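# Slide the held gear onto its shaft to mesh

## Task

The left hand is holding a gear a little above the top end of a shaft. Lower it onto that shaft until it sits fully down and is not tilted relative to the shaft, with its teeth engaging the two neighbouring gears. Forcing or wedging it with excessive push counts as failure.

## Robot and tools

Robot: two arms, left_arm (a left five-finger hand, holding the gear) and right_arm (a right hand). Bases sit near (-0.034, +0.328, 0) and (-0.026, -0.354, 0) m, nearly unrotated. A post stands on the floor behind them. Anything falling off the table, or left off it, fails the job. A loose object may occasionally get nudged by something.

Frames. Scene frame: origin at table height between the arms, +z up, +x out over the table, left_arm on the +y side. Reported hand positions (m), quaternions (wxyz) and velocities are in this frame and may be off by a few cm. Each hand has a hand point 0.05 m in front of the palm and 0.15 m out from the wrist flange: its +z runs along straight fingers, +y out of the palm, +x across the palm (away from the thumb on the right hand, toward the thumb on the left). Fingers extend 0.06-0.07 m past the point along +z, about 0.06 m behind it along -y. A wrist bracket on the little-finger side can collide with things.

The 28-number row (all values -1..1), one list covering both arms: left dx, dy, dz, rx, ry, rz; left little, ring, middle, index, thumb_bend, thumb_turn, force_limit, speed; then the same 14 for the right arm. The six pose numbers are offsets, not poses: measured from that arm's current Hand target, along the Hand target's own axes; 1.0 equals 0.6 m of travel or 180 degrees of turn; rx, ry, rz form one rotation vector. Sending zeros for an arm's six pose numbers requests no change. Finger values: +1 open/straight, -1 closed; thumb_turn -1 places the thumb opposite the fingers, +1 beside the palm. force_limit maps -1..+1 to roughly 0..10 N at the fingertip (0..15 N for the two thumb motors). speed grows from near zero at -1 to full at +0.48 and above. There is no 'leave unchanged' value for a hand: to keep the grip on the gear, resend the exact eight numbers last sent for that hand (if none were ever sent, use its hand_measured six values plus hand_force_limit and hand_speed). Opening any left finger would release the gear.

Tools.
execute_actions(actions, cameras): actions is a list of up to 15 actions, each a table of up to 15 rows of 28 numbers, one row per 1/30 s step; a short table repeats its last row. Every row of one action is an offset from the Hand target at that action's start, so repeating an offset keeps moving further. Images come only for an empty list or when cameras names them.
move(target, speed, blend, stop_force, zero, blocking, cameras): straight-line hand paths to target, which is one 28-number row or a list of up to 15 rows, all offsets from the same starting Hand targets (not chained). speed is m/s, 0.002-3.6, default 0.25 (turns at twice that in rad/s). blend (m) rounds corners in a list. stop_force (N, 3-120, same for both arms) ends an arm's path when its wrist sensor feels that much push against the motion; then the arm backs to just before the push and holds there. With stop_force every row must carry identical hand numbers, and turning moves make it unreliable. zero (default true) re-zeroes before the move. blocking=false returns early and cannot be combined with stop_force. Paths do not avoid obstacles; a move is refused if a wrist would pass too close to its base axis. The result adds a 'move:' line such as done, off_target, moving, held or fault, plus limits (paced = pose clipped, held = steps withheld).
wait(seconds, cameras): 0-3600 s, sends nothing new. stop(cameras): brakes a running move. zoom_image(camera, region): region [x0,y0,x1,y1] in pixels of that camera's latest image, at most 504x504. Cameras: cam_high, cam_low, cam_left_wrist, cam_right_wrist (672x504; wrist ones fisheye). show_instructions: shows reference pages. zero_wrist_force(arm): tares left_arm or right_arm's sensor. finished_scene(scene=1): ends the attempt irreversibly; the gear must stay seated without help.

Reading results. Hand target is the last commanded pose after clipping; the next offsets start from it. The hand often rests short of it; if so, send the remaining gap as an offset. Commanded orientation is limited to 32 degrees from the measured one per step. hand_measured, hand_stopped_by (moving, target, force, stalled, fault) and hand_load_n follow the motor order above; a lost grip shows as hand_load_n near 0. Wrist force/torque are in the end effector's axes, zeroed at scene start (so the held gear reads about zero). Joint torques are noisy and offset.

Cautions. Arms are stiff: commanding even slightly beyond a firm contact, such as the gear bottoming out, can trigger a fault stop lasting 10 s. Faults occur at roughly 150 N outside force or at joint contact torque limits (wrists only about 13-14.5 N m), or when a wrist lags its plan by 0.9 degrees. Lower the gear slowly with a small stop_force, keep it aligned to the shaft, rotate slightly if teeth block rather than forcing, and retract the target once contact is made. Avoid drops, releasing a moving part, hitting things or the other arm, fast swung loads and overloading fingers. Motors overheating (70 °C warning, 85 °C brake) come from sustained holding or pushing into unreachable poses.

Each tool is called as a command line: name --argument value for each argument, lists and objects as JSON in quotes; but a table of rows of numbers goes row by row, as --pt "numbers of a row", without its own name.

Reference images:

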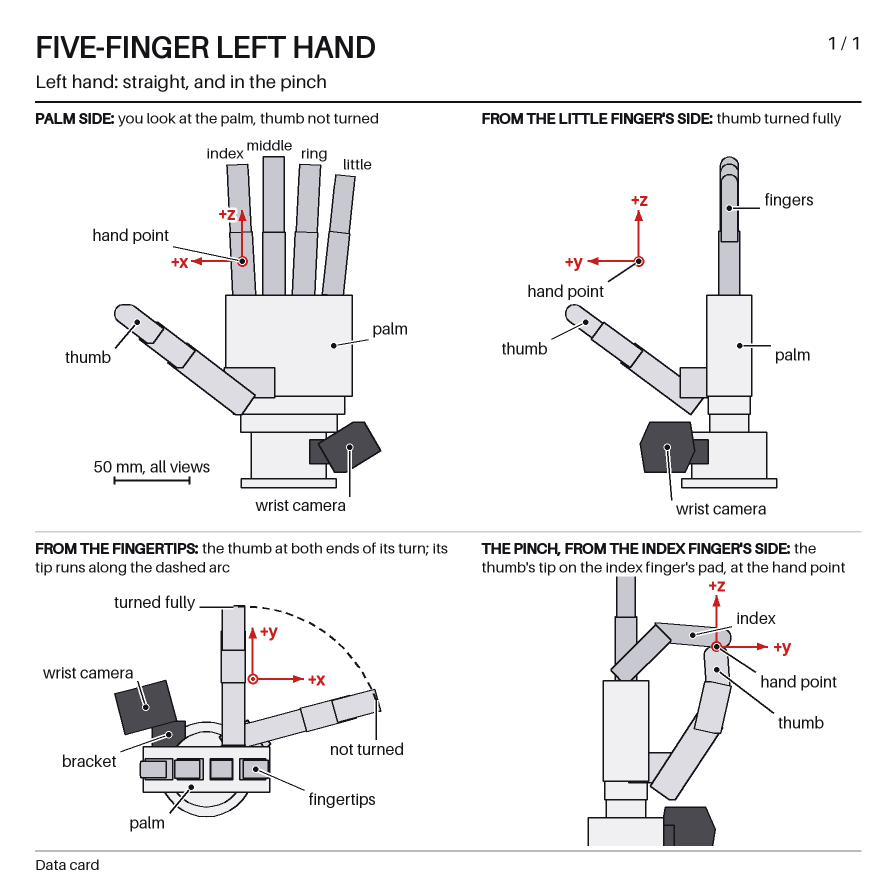

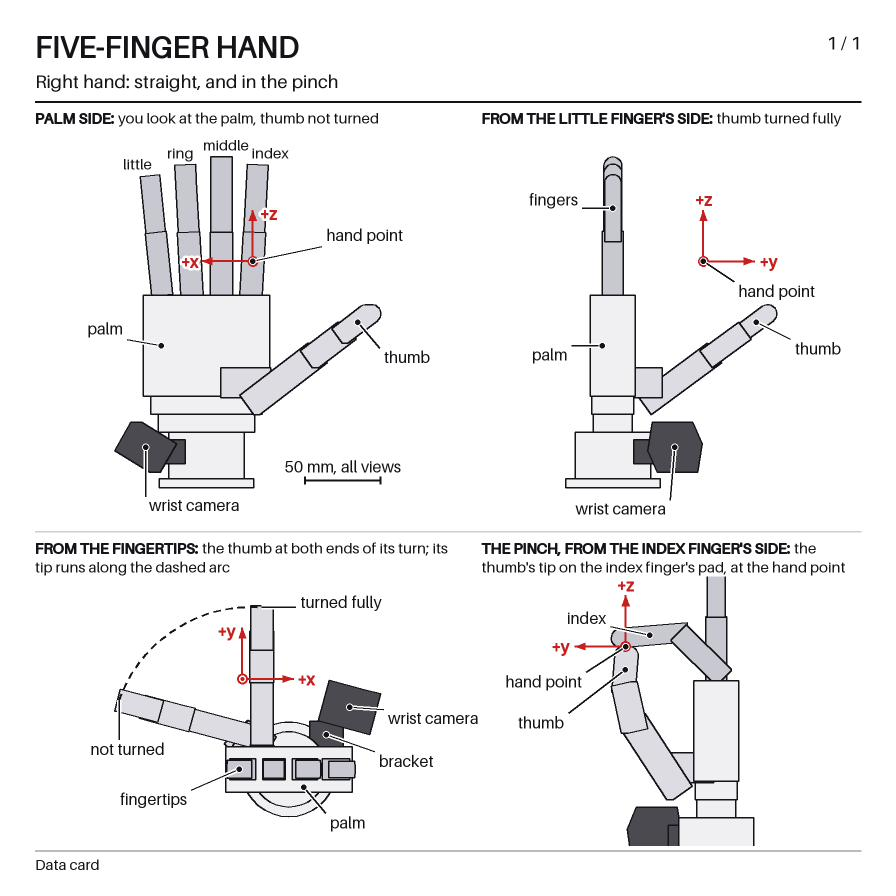

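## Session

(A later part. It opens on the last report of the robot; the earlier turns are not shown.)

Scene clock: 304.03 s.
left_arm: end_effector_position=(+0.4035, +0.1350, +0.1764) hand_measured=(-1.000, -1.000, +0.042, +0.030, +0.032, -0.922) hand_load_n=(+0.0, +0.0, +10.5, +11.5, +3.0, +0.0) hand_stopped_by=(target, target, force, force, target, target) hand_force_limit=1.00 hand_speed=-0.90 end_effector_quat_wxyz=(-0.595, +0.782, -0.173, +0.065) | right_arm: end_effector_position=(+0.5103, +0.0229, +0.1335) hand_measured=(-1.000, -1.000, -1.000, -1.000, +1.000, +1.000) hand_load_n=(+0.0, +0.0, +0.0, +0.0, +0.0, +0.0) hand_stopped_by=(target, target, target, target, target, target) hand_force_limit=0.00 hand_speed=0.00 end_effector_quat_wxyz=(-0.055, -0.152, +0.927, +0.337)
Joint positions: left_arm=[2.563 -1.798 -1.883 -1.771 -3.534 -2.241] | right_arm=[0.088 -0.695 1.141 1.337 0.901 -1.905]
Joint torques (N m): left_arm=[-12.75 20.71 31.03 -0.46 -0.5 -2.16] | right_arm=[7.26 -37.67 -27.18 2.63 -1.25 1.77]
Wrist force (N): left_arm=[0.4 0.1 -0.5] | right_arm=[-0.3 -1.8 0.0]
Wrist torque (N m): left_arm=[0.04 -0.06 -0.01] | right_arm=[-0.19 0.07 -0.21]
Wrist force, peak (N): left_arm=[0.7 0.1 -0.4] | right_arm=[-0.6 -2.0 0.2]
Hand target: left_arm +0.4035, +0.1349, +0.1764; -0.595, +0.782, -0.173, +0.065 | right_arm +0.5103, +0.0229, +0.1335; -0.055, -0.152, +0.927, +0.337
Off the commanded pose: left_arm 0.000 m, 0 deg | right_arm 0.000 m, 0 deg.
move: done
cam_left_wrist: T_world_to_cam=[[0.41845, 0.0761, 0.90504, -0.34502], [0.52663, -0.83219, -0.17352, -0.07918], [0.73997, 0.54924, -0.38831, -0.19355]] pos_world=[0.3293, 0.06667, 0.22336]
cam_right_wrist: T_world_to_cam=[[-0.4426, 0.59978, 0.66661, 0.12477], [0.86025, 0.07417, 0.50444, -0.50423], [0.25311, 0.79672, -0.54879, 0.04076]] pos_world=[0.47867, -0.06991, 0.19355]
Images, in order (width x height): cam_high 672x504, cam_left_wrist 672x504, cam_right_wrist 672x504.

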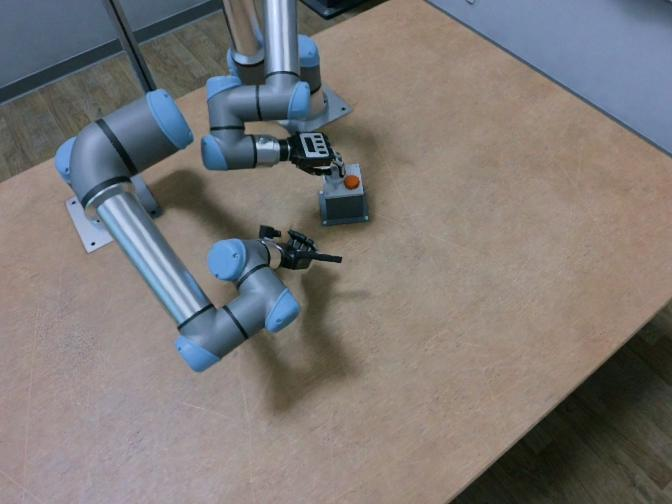

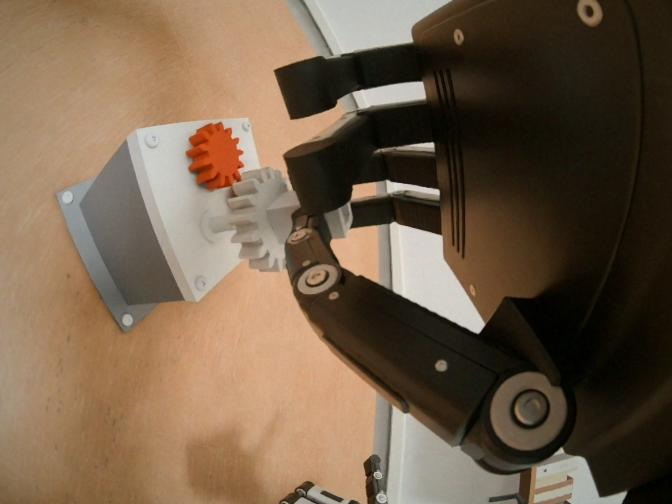

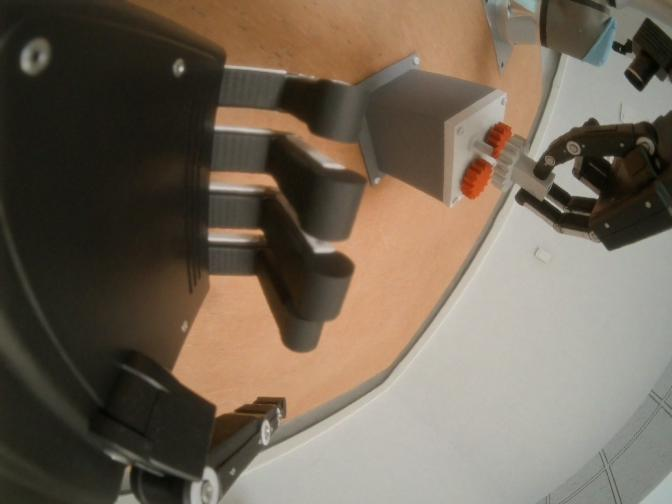

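move --target '[-0.00167,0.0154,0.00708,0,0,0,-1,-1,0.04,0.03,0.032,-0.922,1.0,-0.9,0,0,0,0,0,0,-1,-1,-1,-1,1,1,0,0]' --speed 0.015 --stop_force 5 --cameras '["cam_left_wrist","cam_right_wrist","cam_high"]'

zoom_image --camera "cam_left_wrist" --region '[190, 160, 310, 280]'

zoom_image --camera "cam_right_wrist" --region '[460, 110, 560, 210]'

Scene clock: 342.60 s.
left_arm: end_effector_position=(+0.4021, +0.1370, +0.1665) hand_measured=(-1.000, -1.000, +0.042, +0.030, +0.032, -0.922) hand_load_n=(+0.0, +0.0, +10.5, +11.5, +3.0, +0.0) hand_stopped_by=(target, target, force, force, target, target) hand_force_limit=1.00 hand_speed=-0.90 end_effector_quat_wxyz=(-0.595, +0.782, -0.173, +0.065) | right_arm: end_effector_position=(+0.5103, +0.0229, +0.1335) hand_measured=(-1.000, -1.000, -1.000, -1.000, +1.000, +1.000) hand_load_n=(+0.0, +0.0, +0.0, +0.0, +0.0, +0.0) hand_stopped_by=(target, target, target, target, target, target) hand_force_limit=0.00 hand_speed=0.00 end_effector_quat_wxyz=(-0.055, -0.152, +0.927, +0.337)
Joint positions: left_arm=[2.565 -1.806 -1.903 -1.74 -3.533 -2.238] | right_arm=[0.088 -0.695 1.141 1.337 0.901 -1.905]
Joint torques (N m): left_arm=[10.95 19.63 7 3.37 3.54 2.09] | right_arm=[7.3 -37.77 -26.38 3.96 -0.3 1.83]
Wrist force (N): left_arm=[0.6 0.0 -0.4] | right_arm=[-0.4 -1.7 0.2]
Wrist torque (N m): left_arm=[0.03 -0.09 0.00] | right_arm=[-0.19 0.07 -0.20]
Wrist force, peak (N): left_arm=[0.7 0.4 -0.4] | right_arm=[-0.5 -2.0 0.2]
Hand target: left_arm +0.4021, +0.1370, +0.1665; -0.595, +0.782, -0.173, +0.065 | right_arm +0.5103, +0.0229, +0.1335; -0.055, -0.152, +0.927, +0.337
Off the commanded pose: left_arm 0.000 m, 0 deg | right_arm 0.000 m, 0 deg.
move: done
cam_left_wrist: T_world_to_cam=[[0.41869, 0.07595, 0.90495, -0.33571], [0.52661, -0.83215, -0.1738, -0.07848], [0.73985, 0.54933, -0.38841, -0.19748]] pos_world=[0.328, 0.06867, 0.21346]
cam_right_wrist: T_world_to_cam=[[-0.4426, 0.59978, 0.66661, 0.12477], [0.86025, 0.07417, 0.50444, -0.50423], [0.25311, 0.79672, -0.54879, 0.04076]] pos_world=[0.47867, -0.06991, 0.19355]
Images, in order (width x height): cam_high 672x504, cam_left_wrist 672x504, cam_right_wrist 672x504.

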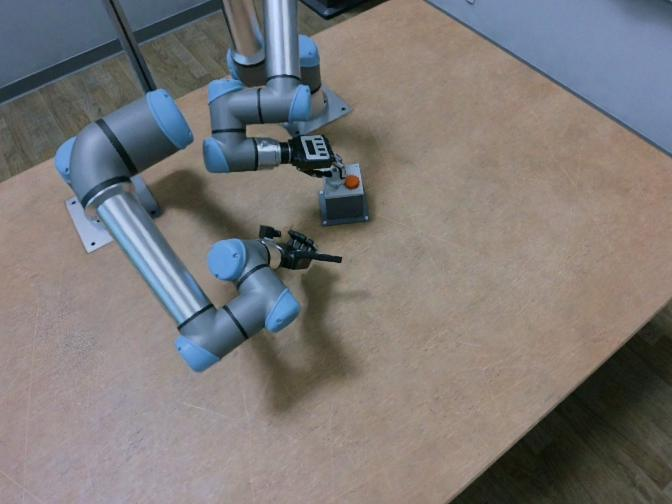

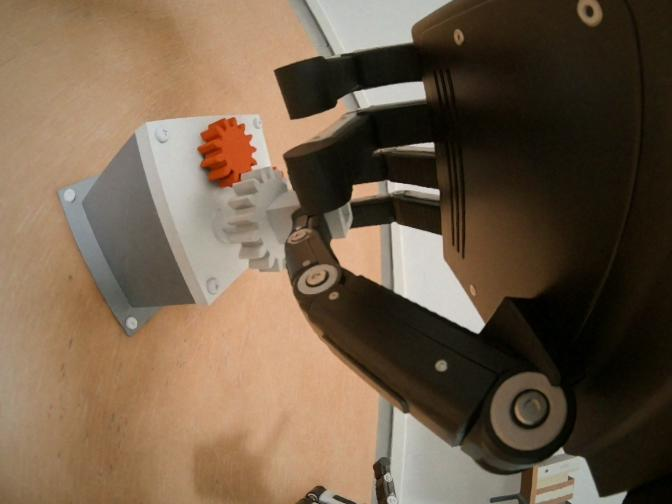

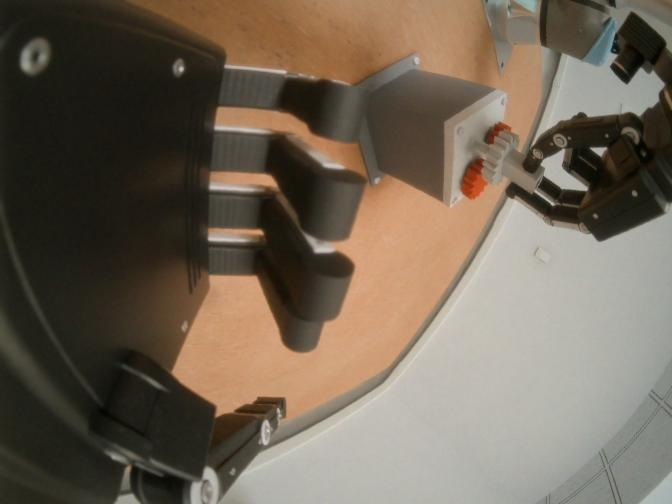

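Scaled by 4.200 from the camera's image (finer frame: 960x720).

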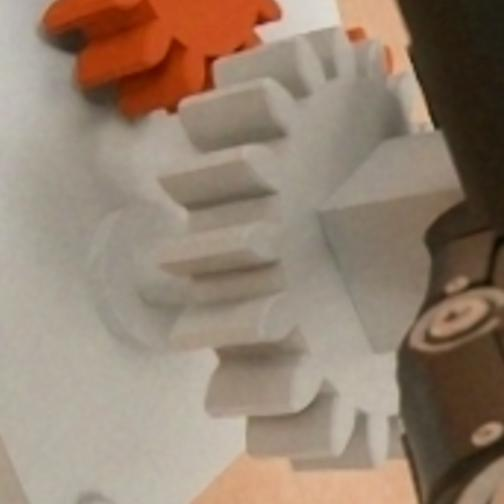

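Scaled by 5.040 from the camera's image (finer frame: 960x720).

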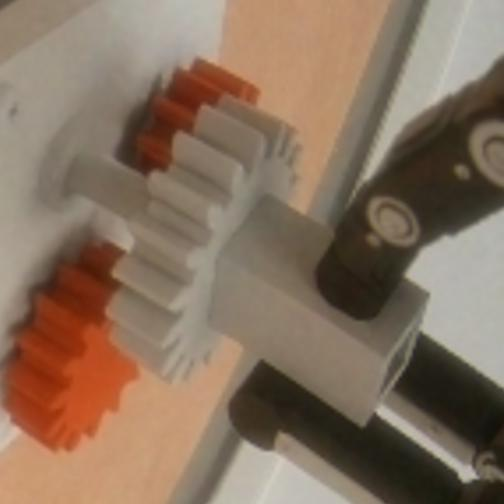

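zoom_image --camera "cam_right_wrist" --region '[480, 120, 550, 200]'

zoom_image --camera "cam_right_wrist" --region '[460, 120, 510, 170]'

zoom_image --camera "cam_left_wrist" --region '[200, 190, 260, 250]'

Scaled by 6.300 from the camera's image (finer frame: 960x720).

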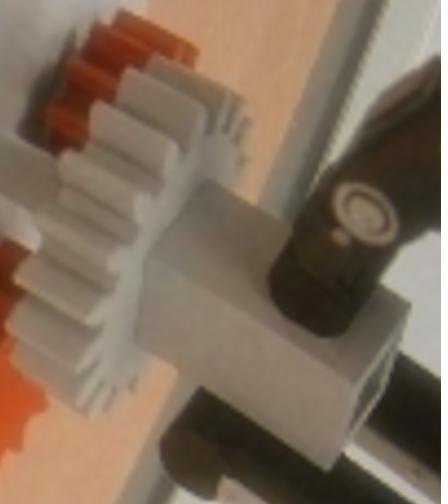

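Scaled by 10.080 from the camera's image (finer frame: 960x720).

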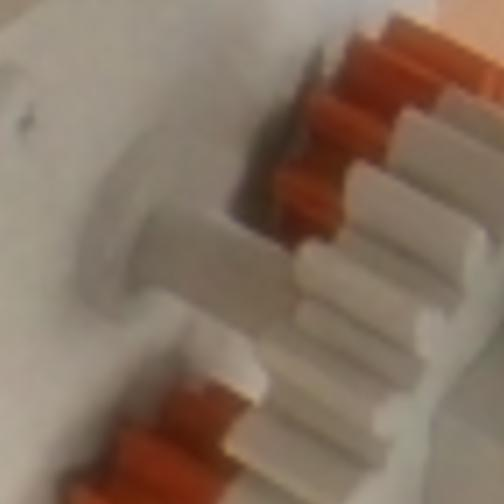

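Scaled by 8.400 from the camera's image (finer frame: 960x720).

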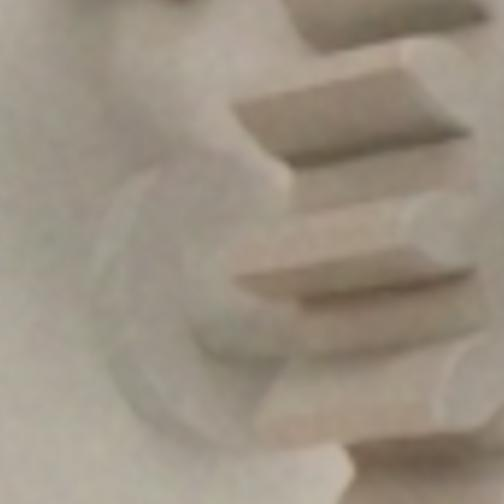

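move --target '[-0.00033,0.01271,0.00401,0,0,0,-1,-1,0.04,0.03,0.032,-0.922,1.0,-0.9,0,0,0,0,0,0,-1,-1,-1,-1,1,1,0,0]' --speed 0.006 --stop_force 4 --cameras '["cam_left_wrist","cam_right_wrist"]'

zoom_image --camera "cam_left_wrist" --region '[190, 160, 310, 280]'

zoom_image --camera "cam_right_wrist" --region '[460, 110, 560, 210]'

Scene clock: 357.57 s.
left_arm: end_effector_position=(+0.4012, +0.1375, +0.1586) hand_measured=(-1.000, -1.000, +0.042, +0.030, +0.032, -0.922) hand_load_n=(+0.0, +0.0, +10.5, +11.0, +3.0, +0.0) hand_stopped_by=(target, target, force, force, target, target) hand_force_limit=1.00 hand_speed=-0.90 end_effector_quat_wxyz=(-0.595, +0.782, -0.173, +0.065) | right_arm: end_effector_position=(+0.5103, +0.0229, +0.1335) hand_measured=(-1.000, -1.000, -1.000, -1.000, +1.000, +1.000) hand_load_n=(+0.0, +0.0, +0.0, +0.0, +0.0, +0.0) hand_stopped_by=(target, target, target, target, target, target) hand_force_limit=0.00 hand_speed=0.00 end_effector_quat_wxyz=(-0.055, -0.152, +0.927, +0.337)
Joint positions: left_arm=[2.565 -1.814 -1.916 -1.719 -3.533 -2.239] | right_arm=[0.088 -0.695 1.141 1.337 0.901 -1.905]
Joint torques (N m): left_arm=[-12.75 19.74 6.96 3.53 0.15 1.44] | right_arm=[6.93 -38.26 -26.77 3.87 0.5 1.93]
Wrist force (N): left_arm=[0.2 0.0 -0.6] | right_arm=[-0.4 -1.8 0.2]
Wrist torque (N m): left_arm=[0.05 -0.06 -0.01] | right_arm=[-0.20 0.07 -0.21]
Wrist force, peak (N): left_arm=[0.8 0.1 -0.6] | right_arm=[-0.3 -2.0 0.4]
Hand target: left_arm +0.4012, +0.1375, +0.1586; -0.595, +0.782, -0.173, +0.065 | right_arm +0.5103, +0.0229, +0.1335; -0.055, -0.152, +0.927, +0.337
Off the commanded pose: left_arm 0.000 m, 0 deg | right_arm 0.000 m, 0 deg.
move: done
cam_left_wrist: T_world_to_cam=[[0.41868, 0.07595, 0.90495, -0.32814], [0.52667, -0.8321, -0.17384, -0.079], [0.73981, 0.5494, -0.38838, -0.20019]] pos_world=[0.3271, 0.06917, 0.20546]
cam_right_wrist: T_world_to_cam=[[-0.4426, 0.59978, 0.66661, 0.12477], [0.86025, 0.07417, 0.50444, -0.50423], [0.25311, 0.79672, -0.54879, 0.04076]] pos_world=[0.47867, -0.06991, 0.19355]

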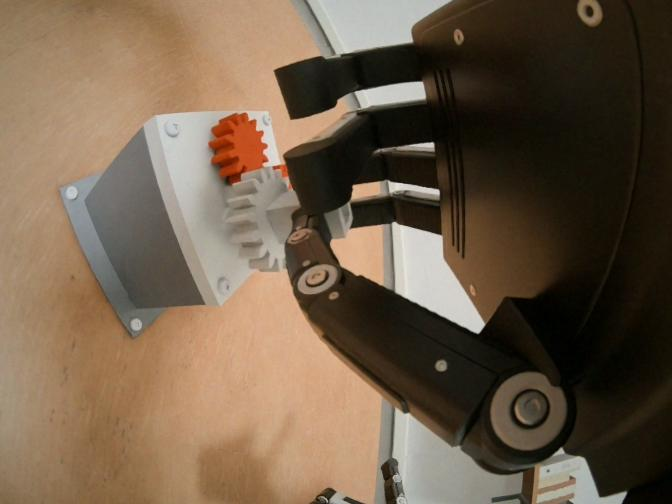

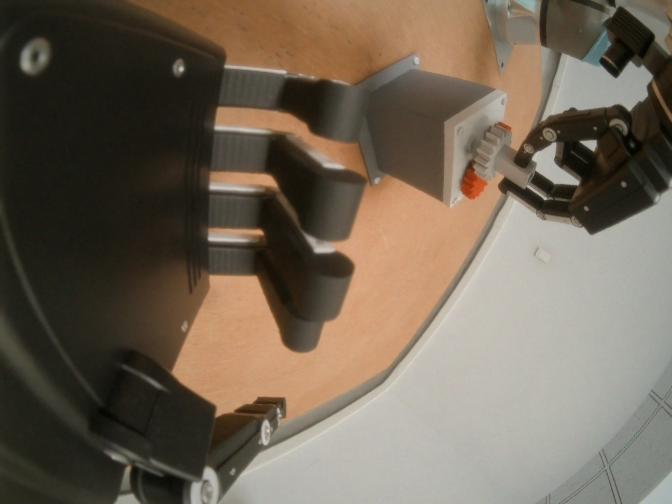

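Scaled by 4.200 from the camera's image (finer frame: 960x720).

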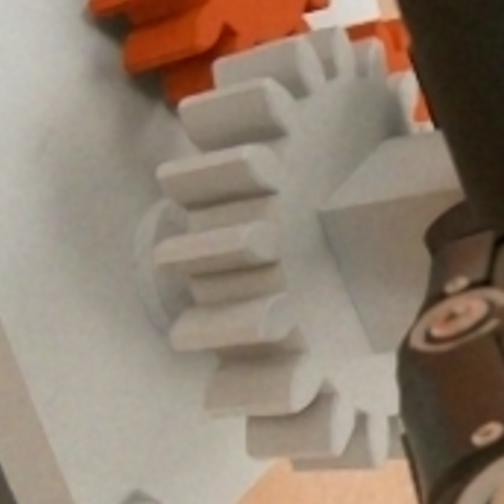

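Scaled by 5.040 from the camera's image (finer frame: 960x720).

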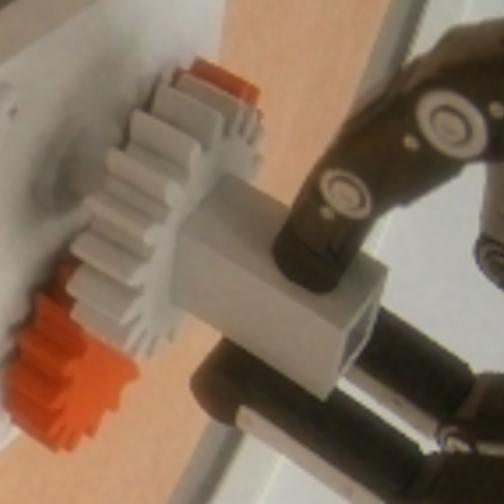

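zoom_image --camera "cam_left_wrist" --region '[220, 150, 290, 220]'

zoom_image --camera "cam_left_wrist" --region '[220, 210, 290, 280]'

zoom_image --camera "cam_left_wrist" --region '[200, 100, 290, 190]'

zoom_image --camera "cam_right_wrist" --region '[460, 115, 520, 205]'

Scaled by 7.200 from the camera's image (finer frame: 960x720).

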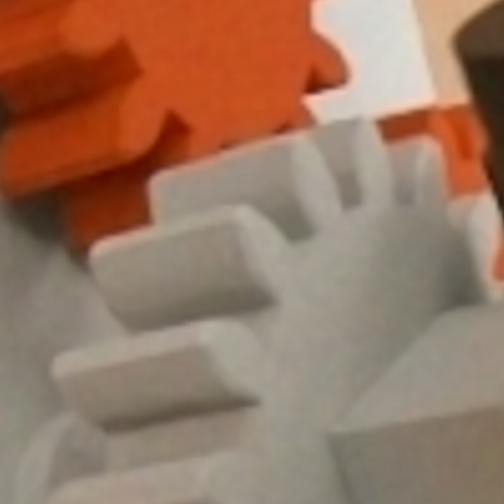

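Scaled by 7.200 from the camera's image (finer frame: 960x720).

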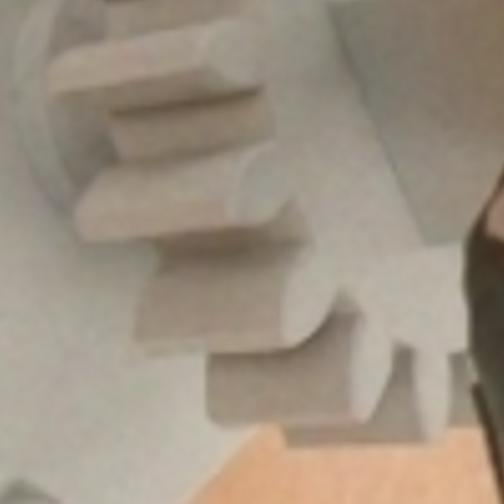

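Scaled by 5.600 from the camera's image (finer frame: 960x720).

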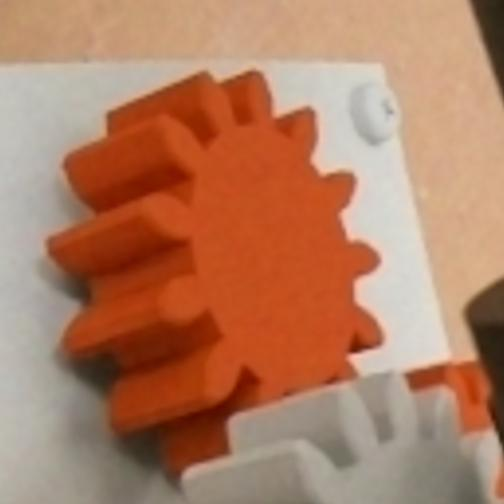

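Scaled by 5.600 from the camera's image (finer frame: 960x720).

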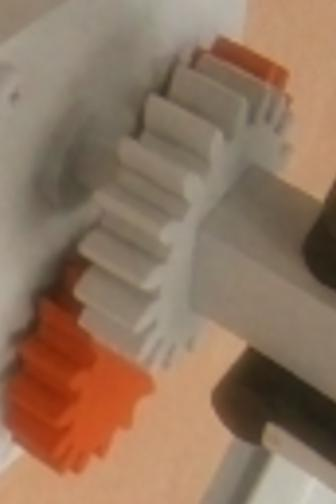

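move --target '[-0.0002,0.0079,0.0025,0,0,0,-1,-1,0.04,0.03,0.032,-0.922,1.0,-0.9,0,0,0,0,0,0,-1,-1,-1,-1,1,1,0,0]' --speed 0.005 --stop_force 4 --cameras '["cam_left_wrist","cam_right_wrist"]'

zoom_image --camera "cam_left_wrist" --region '[190, 130, 310, 250]'

zoom_image --camera "cam_right_wrist" --region '[455, 110, 545, 210]'

Scene clock: 443.20 s.
left_arm: end_effector_position=(+0.4010, +0.1376, +0.1565) hand_measured=(-1.000, -1.000, +0.042, +0.030, +0.032, -0.922) hand_load_n=(+0.0, +0.0, +11.5, +11.0, +3.5, +0.5) hand_stopped_by=(target, target, force, force, target, target) hand_force_limit=1.00 hand_speed=-0.90 end_effector_quat_wxyz=(-0.596, +0.782, -0.173, +0.065) | right_arm: end_effector_position=(+0.5103, +0.0229, +0.1335) hand_measured=(-1.000, -1.000, -1.000, -1.000, +1.000, +1.000) hand_load_n=(+0.0, +0.0, +0.0, +0.0, +0.0, +0.0) hand_stopped_by=(target, target, target, target, target, target) hand_force_limit=0.00 hand_speed=0.00 end_effector_quat_wxyz=(-0.055, -0.152, +0.927, +0.337)
Joint positions: left_arm=[2.565 -1.817 -1.919 -1.714 -3.533 -2.239] | right_arm=[0.088 -0.695 1.141 1.337 0.901 -1.905]
Joint torques (N m): left_arm=[-9.71 37.5 29.99 -0.47 -0.05 2.22] | right_arm=[7.07 -37.6 -27.62 3.89 0.5 1.82]
Wrist force (N): left_arm=[0.1 -1.1 -1.0] | right_arm=[-0.5 -1.7 0.4]
Wrist torque (N m): left_arm=[0.07 -0.05 0.04] | right_arm=[-0.19 0.10 -0.21]
Wrist force, peak (N): left_arm=[0.6 -6.3 -2.6] | right_arm=[-0.4 -2.1 0.1]
Hand target: left_arm +0.4010, +0.1376, +0.1565; -0.596, +0.782, -0.173, +0.065 (not the last commanded pose) | right_arm +0.5103, +0.0229, +0.1335; -0.055, -0.152, +0.927, +0.337
Off the commanded pose: left_arm 0.003 m, 0 deg | right_arm 0.000 m, 0 deg.
move: contact (left_arm)
cam_left_wrist: T_world_to_cam=[[0.41873, 0.07587, 0.90493, -0.32621], [0.52658, -0.83215, -0.17389, -0.07906], [0.73985, 0.54933, -0.38841, -0.20081]] pos_world=[0.3268, 0.06927, 0.20346]
cam_right_wrist: T_world_to_cam=[[-0.4426, 0.59978, 0.66661, 0.12477], [0.86025, 0.07417, 0.50444, -0.50423], [0.25311, 0.79672, -0.54879, 0.04076]] pos_world=[0.47867, -0.06991, 0.19355]

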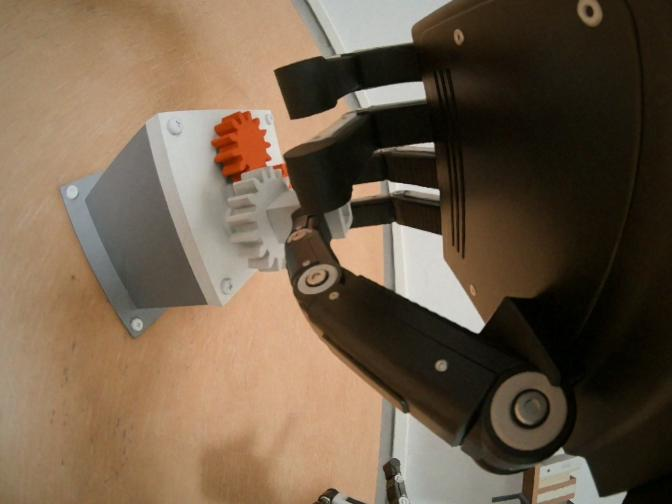

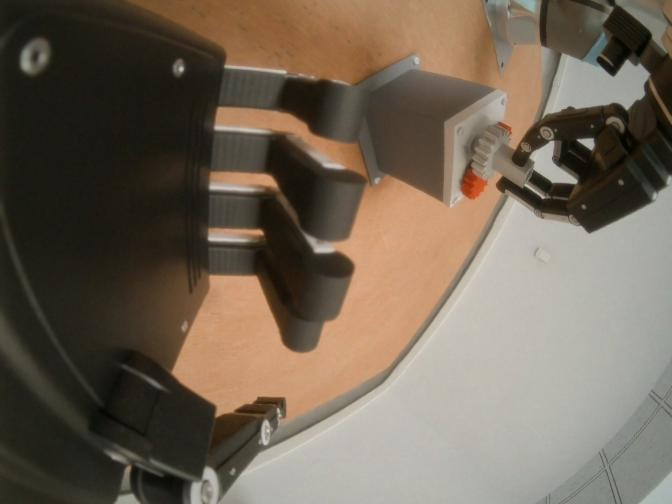

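Scaled by 4.200 from the camera's image (finer frame: 960x720).

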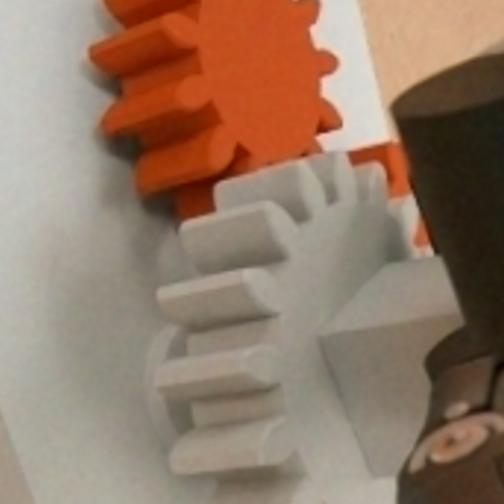

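Scaled by 5.040 from the camera's image (finer frame: 960x720).

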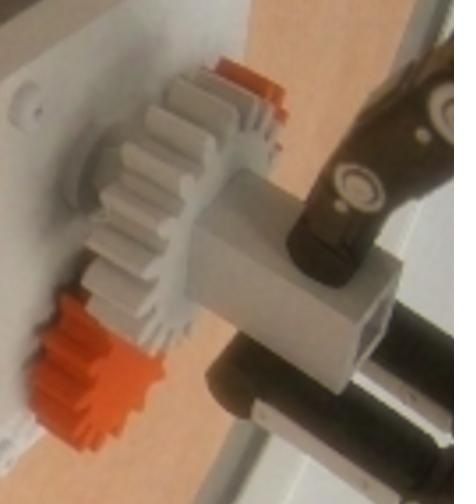

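move --target '[0.00174,-0.00175,0.00014,0.00097,-0.0360,-0.01137,-1,-1,0.04,0.03,0.032,-0.922,1.0,-0.9,0,0,0,0,0,0,-1,-1,-1,-1,1,1,0,0]' --speed 0.03

move --target '[-0.0002,0.0079,0.0025,0,0,0,-1,-1,0.04,0.03,0.032,-0.922,1.0,-0.9,0,0,0,0,0,0,-1,-1,-1,-1,1,1,0,0]' --speed 0.005 --stop_force 4 --cameras '["cam_left_wrist","cam_right_wrist"]'

zoom_image --camera "cam_left_wrist" --region '[190, 130, 310, 250]'

zoom_image --camera "cam_right_wrist" --region '[455, 110, 545, 210]'

Scene clock: 458.70 s.
left_arm: end_effector_position=(+0.4022, +0.1376, +0.1574) hand_measured=(-1.000, -1.000, +0.042, +0.030, +0.032, -0.922) hand_load_n=(+0.0, +0.0, +10.0, +11.5, +5.5, +0.0) hand_stopped_by=(target, target, force, force, target, target) hand_force_limit=1.00 hand_speed=-0.90 end_effector_quat_wxyz=(-0.604, +0.786, -0.125, +0.032) end_effector_velocity=(+0.000, +0.000, +0.000) end_effector_angular_velocity=(+0.000, +0.001, +0.003) | right_arm: end_effector_position=(+0.5103, +0.0229, +0.1335) hand_measured=(-1.000, -1.000, -1.000, -1.000, +1.000, +1.000) hand_load_n=(+0.0, +0.0, +0.0, +0.0, +0.0, +0.0) hand_stopped_by=(target, target, target, target, target, target) hand_force_limit=0.00 hand_speed=0.00 end_effector_quat_wxyz=(-0.055, -0.152, +0.927, +0.337)
Joint positions: left_arm=[2.573 -1.885 -1.796 -1.957 -3.603 -2.444] | right_arm=[0.088 -0.695 1.141 1.337 0.901 -1.905]
Joint velocities: left_arm=[0.001 -0.002 0.003 -0.005 -0.002 -0.003] | right_arm=[within noise]
Joint torques (N m): left_arm=[10.11 23.87 28.43 -0.85 -0.57 -2.56] | right_arm=[7.29 -38.28 -26.96 3.86 0.67 1.79]
Wrist force (N): left_arm=[1.1 0.7 0.4] | right_arm=[-0.3 -1.8 0.6]
Wrist torque (N m): left_arm=[0.12 0.05 -0.02] | right_arm=[-0.21 0.07 -0.21]
Wrist force, peak (N): left_arm=[2.4 1.1 0.5] | right_arm=[-0.5 -2.0 0.2]
Hand target: left_arm +0.4022, +0.1376, +0.1574; -0.604, +0.786, -0.125, +0.032 | right_arm +0.5103, +0.0229, +0.1335; -0.055, -0.152, +0.927, +0.337
Off the commanded pose: left_arm 0.000 m, 0 deg | right_arm 0.000 m, 0 deg.
move: done

Scene clock: 460.60 s.
left_arm: end_effector_position=(+0.4016, +0.1379, +0.1524) hand_measured=(-1.000, -1.000, +0.042, +0.030, +0.032, -0.922) hand_load_n=(+0.0, +0.0, +10.0, +11.5, +5.0, +0.0) hand_stopped_by=(target, target, force, force, target, target) hand_force_limit=1.00 hand_speed=-0.90 end_effector_quat_wxyz=(-0.604, +0.786, -0.125, +0.032) | right_arm: end_effector_position=(+0.5103, +0.0229, +0.1335) hand_measured=(-1.000, -1.000, -1.000, -1.000, +1.000, +1.000) hand_load_n=(+0.0, +0.0, +0.0, +0.0, +0.0, +0.0) hand_stopped_by=(target, target, target, target, target, target) hand_force_limit=0.00 hand_speed=0.00 end_effector_quat_wxyz=(-0.055, -0.152, +0.927, +0.337)
Joint positions: left_arm=[2.573 -1.891 -1.803 -1.945 -3.604 -2.445] | right_arm=[0.088 -0.695 1.141 1.337 0.901 -1.905]
Joint torques (N m): left_arm=[-11.28 23.08 5.59 2.31 -0.83 -1.4] | right_arm=[6.87 -37.87 -27.37 3.92 0.54 1.89]
Wrist force (N): left_arm=[1.6 0.3 0.3] | right_arm=[-0.5 -1.7 0.2]
Wrist torque (N m): left_arm=[0.14 0.01 -0.01] | right_arm=[-0.18 0.10 -0.22]
Wrist force, peak (N): left_arm=[1.5 -1.1 0.7] | right_arm=[-0.3 -2.0 0.3]
Hand target: left_arm +0.4016, +0.1379, +0.1524; -0.604, +0.786, -0.125, +0.032 | right_arm +0.5103, +0.0229, +0.1335; -0.055, -0.152, +0.927, +0.337
Off the commanded pose: left_arm 0.000 m, 0 deg | right_arm 0.000 m, 0 deg.
move: done
cam_left_wrist: T_world_to_cam=[[0.40101, 0.11178, 0.90923, -0.32132], [0.62179, -0.76209, -0.18055, -0.12679], [0.67273, 0.63775, -0.37511, -0.19032]] pos_world=[0.33572, 0.06067, 0.19787]
cam_right_wrist: T_world_to_cam=[[-0.4426, 0.59978, 0.66661, 0.12477], [0.86025, 0.07417, 0.50444, -0.50423], [0.25311, 0.79672, -0.54879, 0.04076]] pos_world=[0.47867, -0.06991, 0.19355]

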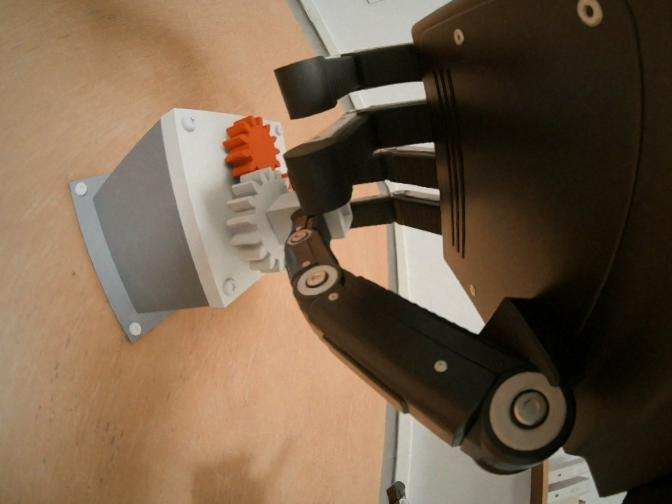

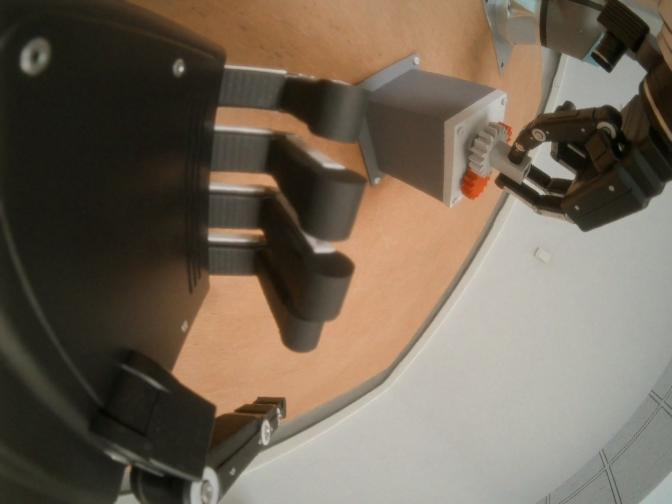

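Scaled by 4.200 from the camera's image (finer frame: 960x720).

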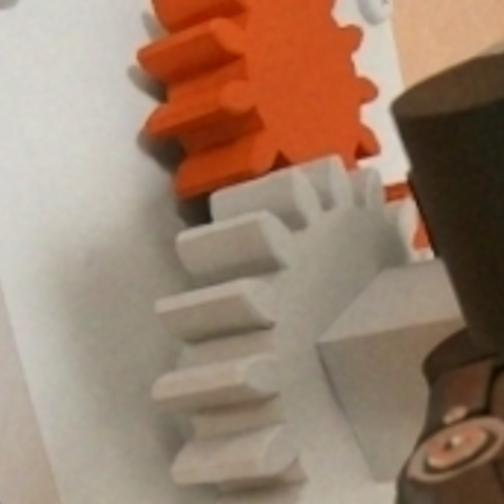

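Scaled by 5.040 from the camera's image (finer frame: 960x720).

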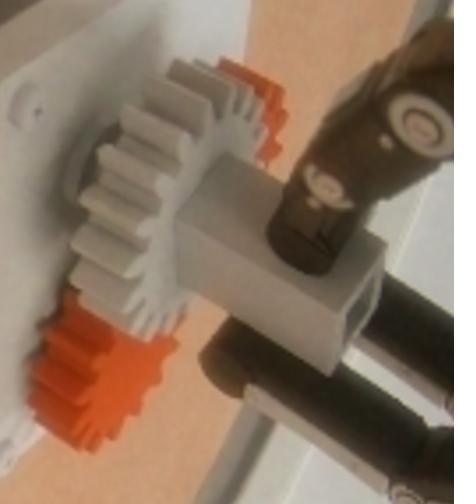

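move --target '[-0.0001,0.0095,0.0030,0,0,0,-1,-1,0.04,0.03,0.032,-0.922,1.0,-0.9,0,0,0,0,0,0,-1,-1,-1,-1,1,1,0,0]' --speed 0.005 --stop_force 4 --cameras '["cam_left_wrist","cam_right_wrist"]'

zoom_image --camera "cam_left_wrist" --region '[190, 130, 310, 250]'

zoom_image --camera "cam_right_wrist" --region '[455, 110, 545, 210]'

Scene clock: 468.40 s.
left_arm: end_effector_position=(+0.4010, +0.1382, +0.1465) hand_measured=(-1.000, -1.000, +0.042, +0.030, +0.032, -0.922) hand_load_n=(+0.0, +0.0, +10.0, +11.5, +4.5, +0.0) hand_stopped_by=(target, target, force, force, target, target) hand_force_limit=1.00 hand_speed=-0.90 end_effector_quat_wxyz=(-0.604, +0.786, -0.125, +0.032) | right_arm: end_effector_position=(+0.5103, +0.0229, +0.1335) hand_measured=(-1.000, -1.000, -1.000, -1.000, +1.000, +1.000) hand_load_n=(+0.0, +0.0, +0.0, +0.0, +0.0, +0.0) hand_stopped_by=(target, target, target, target, target, target) hand_force_limit=0.00 hand_speed=0.00 end_effector_quat_wxyz=(-0.055, -0.152, +0.927, +0.337)
Joint positions: left_arm=[2.573 -1.897 -1.812 -1.93 -3.604 -2.445] | right_arm=[0.088 -0.695 1.141 1.337 0.901 -1.905]
Joint torques (N m): left_arm=[-12.86 22.55 6.95 2.43 -0.69 -0.06] | right_arm=[7.17 -38.43 -26.95 3.86 0.5 1.85]
Wrist force (N): left_arm=[0.9 -0.7 0.4] | right_arm=[-0.5 -1.7 0.0]
Wrist torque (N m): left_arm=[0.10 0.05 0.00] | right_arm=[-0.18 0.10 -0.22]
Wrist force, peak (N): left_arm=[1.6 -1.2 0.3] | right_arm=[-0.3 -2.0 0.3]
Hand target: left_arm +0.4010, +0.1383, +0.1465; -0.604, +0.786, -0.125, +0.032 | right_arm +0.5103, +0.0229, +0.1335; -0.055, -0.152, +0.927, +0.337
Off the commanded pose: left_arm 0.000 m, 0 deg | right_arm 0.000 m, 0 deg.
move: done
cam_left_wrist: T_world_to_cam=[[0.40089, 0.11179, 0.90928, -0.31563], [0.62184, -0.76207, -0.18047, -0.12722], [0.67276, 0.63777, -0.37503, -0.19245]] pos_world=[0.33512, 0.06107, 0.19187]
cam_right_wrist: T_world_to_cam=[[-0.4426, 0.59978, 0.66661, 0.12477], [0.86025, 0.07417, 0.50444, -0.50423], [0.25311, 0.79672, -0.54879, 0.04076]] pos_world=[0.47867, -0.06991, 0.19355]

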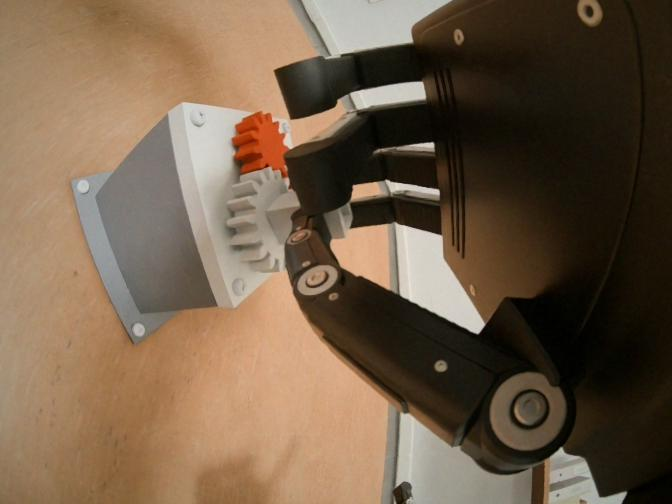

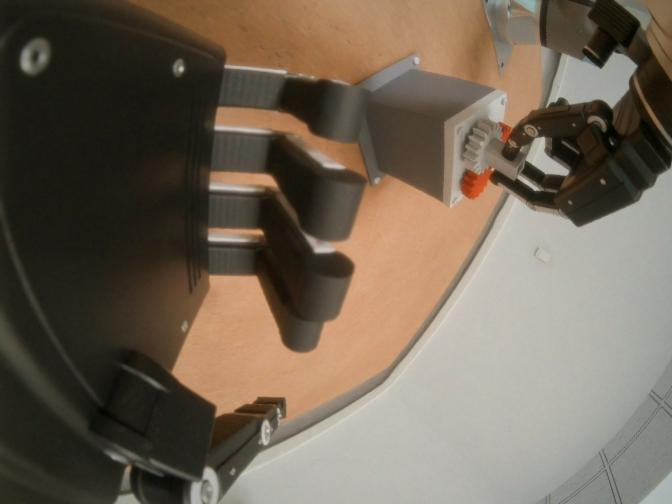

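Scaled by 4.200 from the camera's image (finer frame: 960x720).

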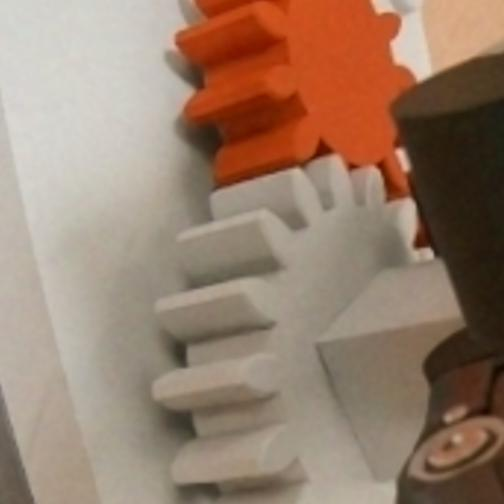

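Scaled by 5.040 from the camera's image (finer frame: 960x720).

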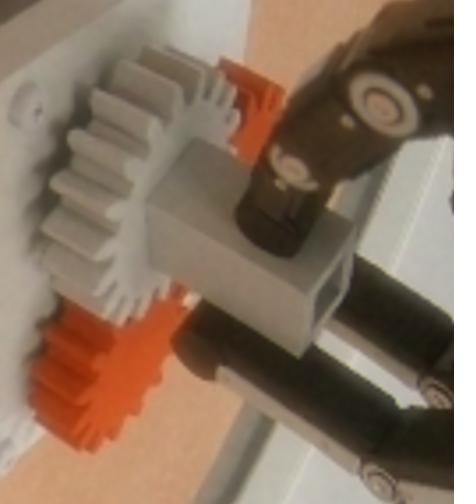

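move --target '[-0.0001,0.0095,0.0030,0,0,0,-1,-1,0.04,0.03,0.032,-0.922,1.0,-0.9,0,0,0,0,0,0,-1,-1,-1,-1,1,1,0,0]' --speed 0.005 --stop_force 5 --cameras '["cam_left_wrist","cam_right_wrist"]'

zoom_image --camera "cam_left_wrist" --region '[190, 110, 330, 250]'

zoom_image --camera "cam_right_wrist" --region '[455, 110, 545, 210]'

Scene clock: 473.33 s.
left_arm: end_effector_position=(+0.4007, +0.1384, +0.1438) hand_measured=(-1.000, -1.000, +0.042, +0.030, +0.032, -0.922) hand_load_n=(+0.0, +0.0, +11.0, +12.0, +2.5, +0.0) hand_stopped_by=(target, target, force, force, target, target) hand_force_limit=1.00 hand_speed=-0.90 end_effector_quat_wxyz=(-0.604, +0.786, -0.125, +0.032) | right_arm: end_effector_position=(+0.5103, +0.0229, +0.1335) hand_measured=(-1.000, -1.000, -1.000, -1.000, +1.000, +1.000) hand_load_n=(+0.0, +0.0, +0.0, +0.0, +0.0, +0.0) hand_stopped_by=(target, target, target, target, target, target) hand_force_limit=0.00 hand_speed=0.00 end_effector_quat_wxyz=(-0.055, -0.152, +0.927, +0.337)
Joint positions: left_arm=[2.573 -1.9 -1.816 -1.923 -3.604 -2.445] | right_arm=[0.088 -0.695 1.141 1.337 0.901 -1.905]
Joint torques (N m): left_arm=[-10.5 39.96 28.81 -0.52 0.19 -1.78] | right_arm=[7.32 -38.59 -26.53 3.86 0.55 1.76]
Wrist force (N): left_arm=[0.2 -3.7 0.2] | right_arm=[-0.5 -1.5 0.3]
Wrist torque (N m): left_arm=[0.11 0.05 0.06] | right_arm=[-0.15 0.10 -0.21]
Wrist force, peak (N): left_arm=[-0.8 -10.6 -1.9] | right_arm=[-0.8 -1.9 0.3]
Hand target: left_arm +0.4007, +0.1384, +0.1438; -0.604, +0.786, -0.125, +0.032 (not the last commanded pose) | right_arm +0.5103, +0.0229, +0.1335; -0.055, -0.152, +0.927, +0.337
Off the commanded pose: left_arm 0.003 m, 0 deg | right_arm 0.000 m, 0 deg.
move: contact (left_arm)
cam_left_wrist: T_world_to_cam=[[0.40101, 0.11178, 0.90923, -0.31319], [0.62179, -0.76209, -0.18055, -0.1274], [0.67273, 0.63775, -0.37511, -0.19326]] pos_world=[0.33482, 0.06117, 0.18927]
cam_right_wrist: T_world_to_cam=[[-0.4426, 0.59978, 0.66661, 0.12477], [0.86025, 0.07417, 0.50444, -0.50423], [0.25311, 0.79672, -0.54879, 0.04076]] pos_world=[0.47867, -0.06991, 0.19355]

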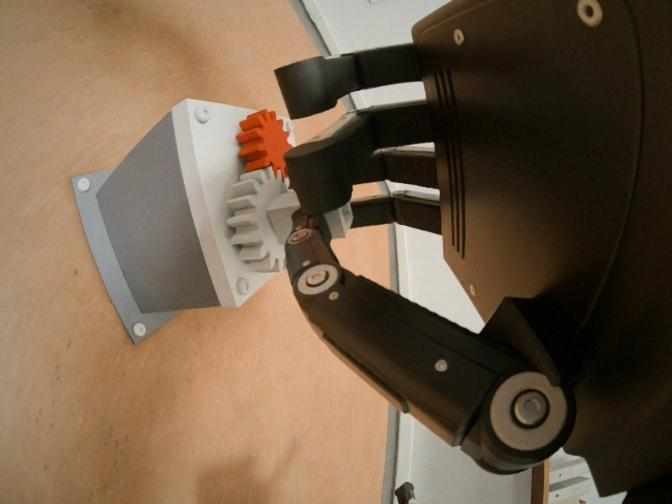

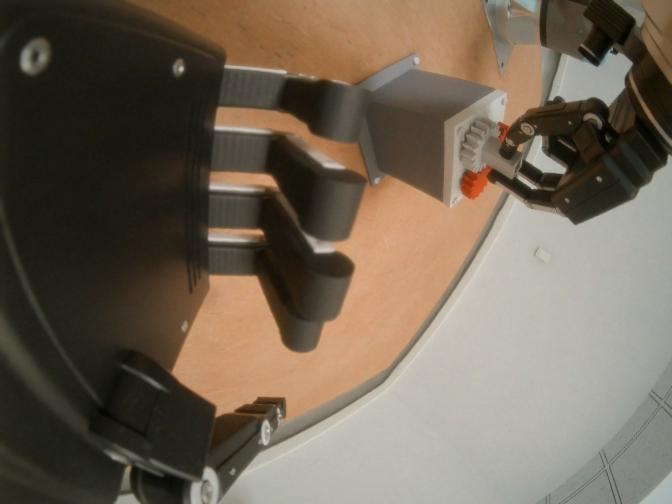

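Scaled by 3.600 from the camera's image (finer frame: 960x720).

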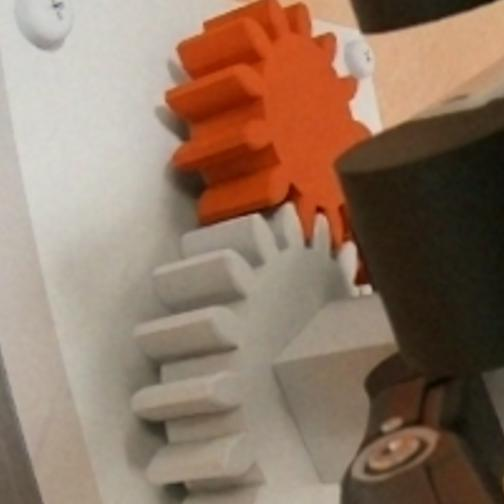

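Scaled by 5.040 from the camera's image (finer frame: 960x720).

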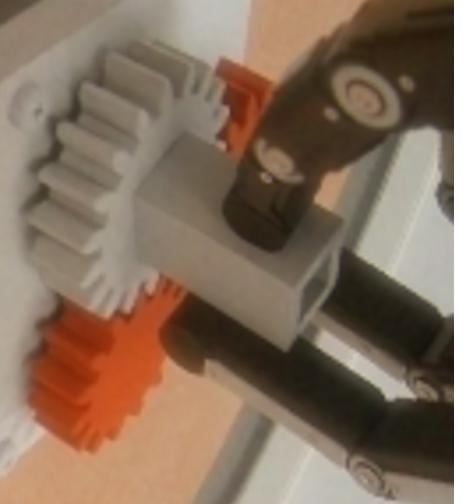

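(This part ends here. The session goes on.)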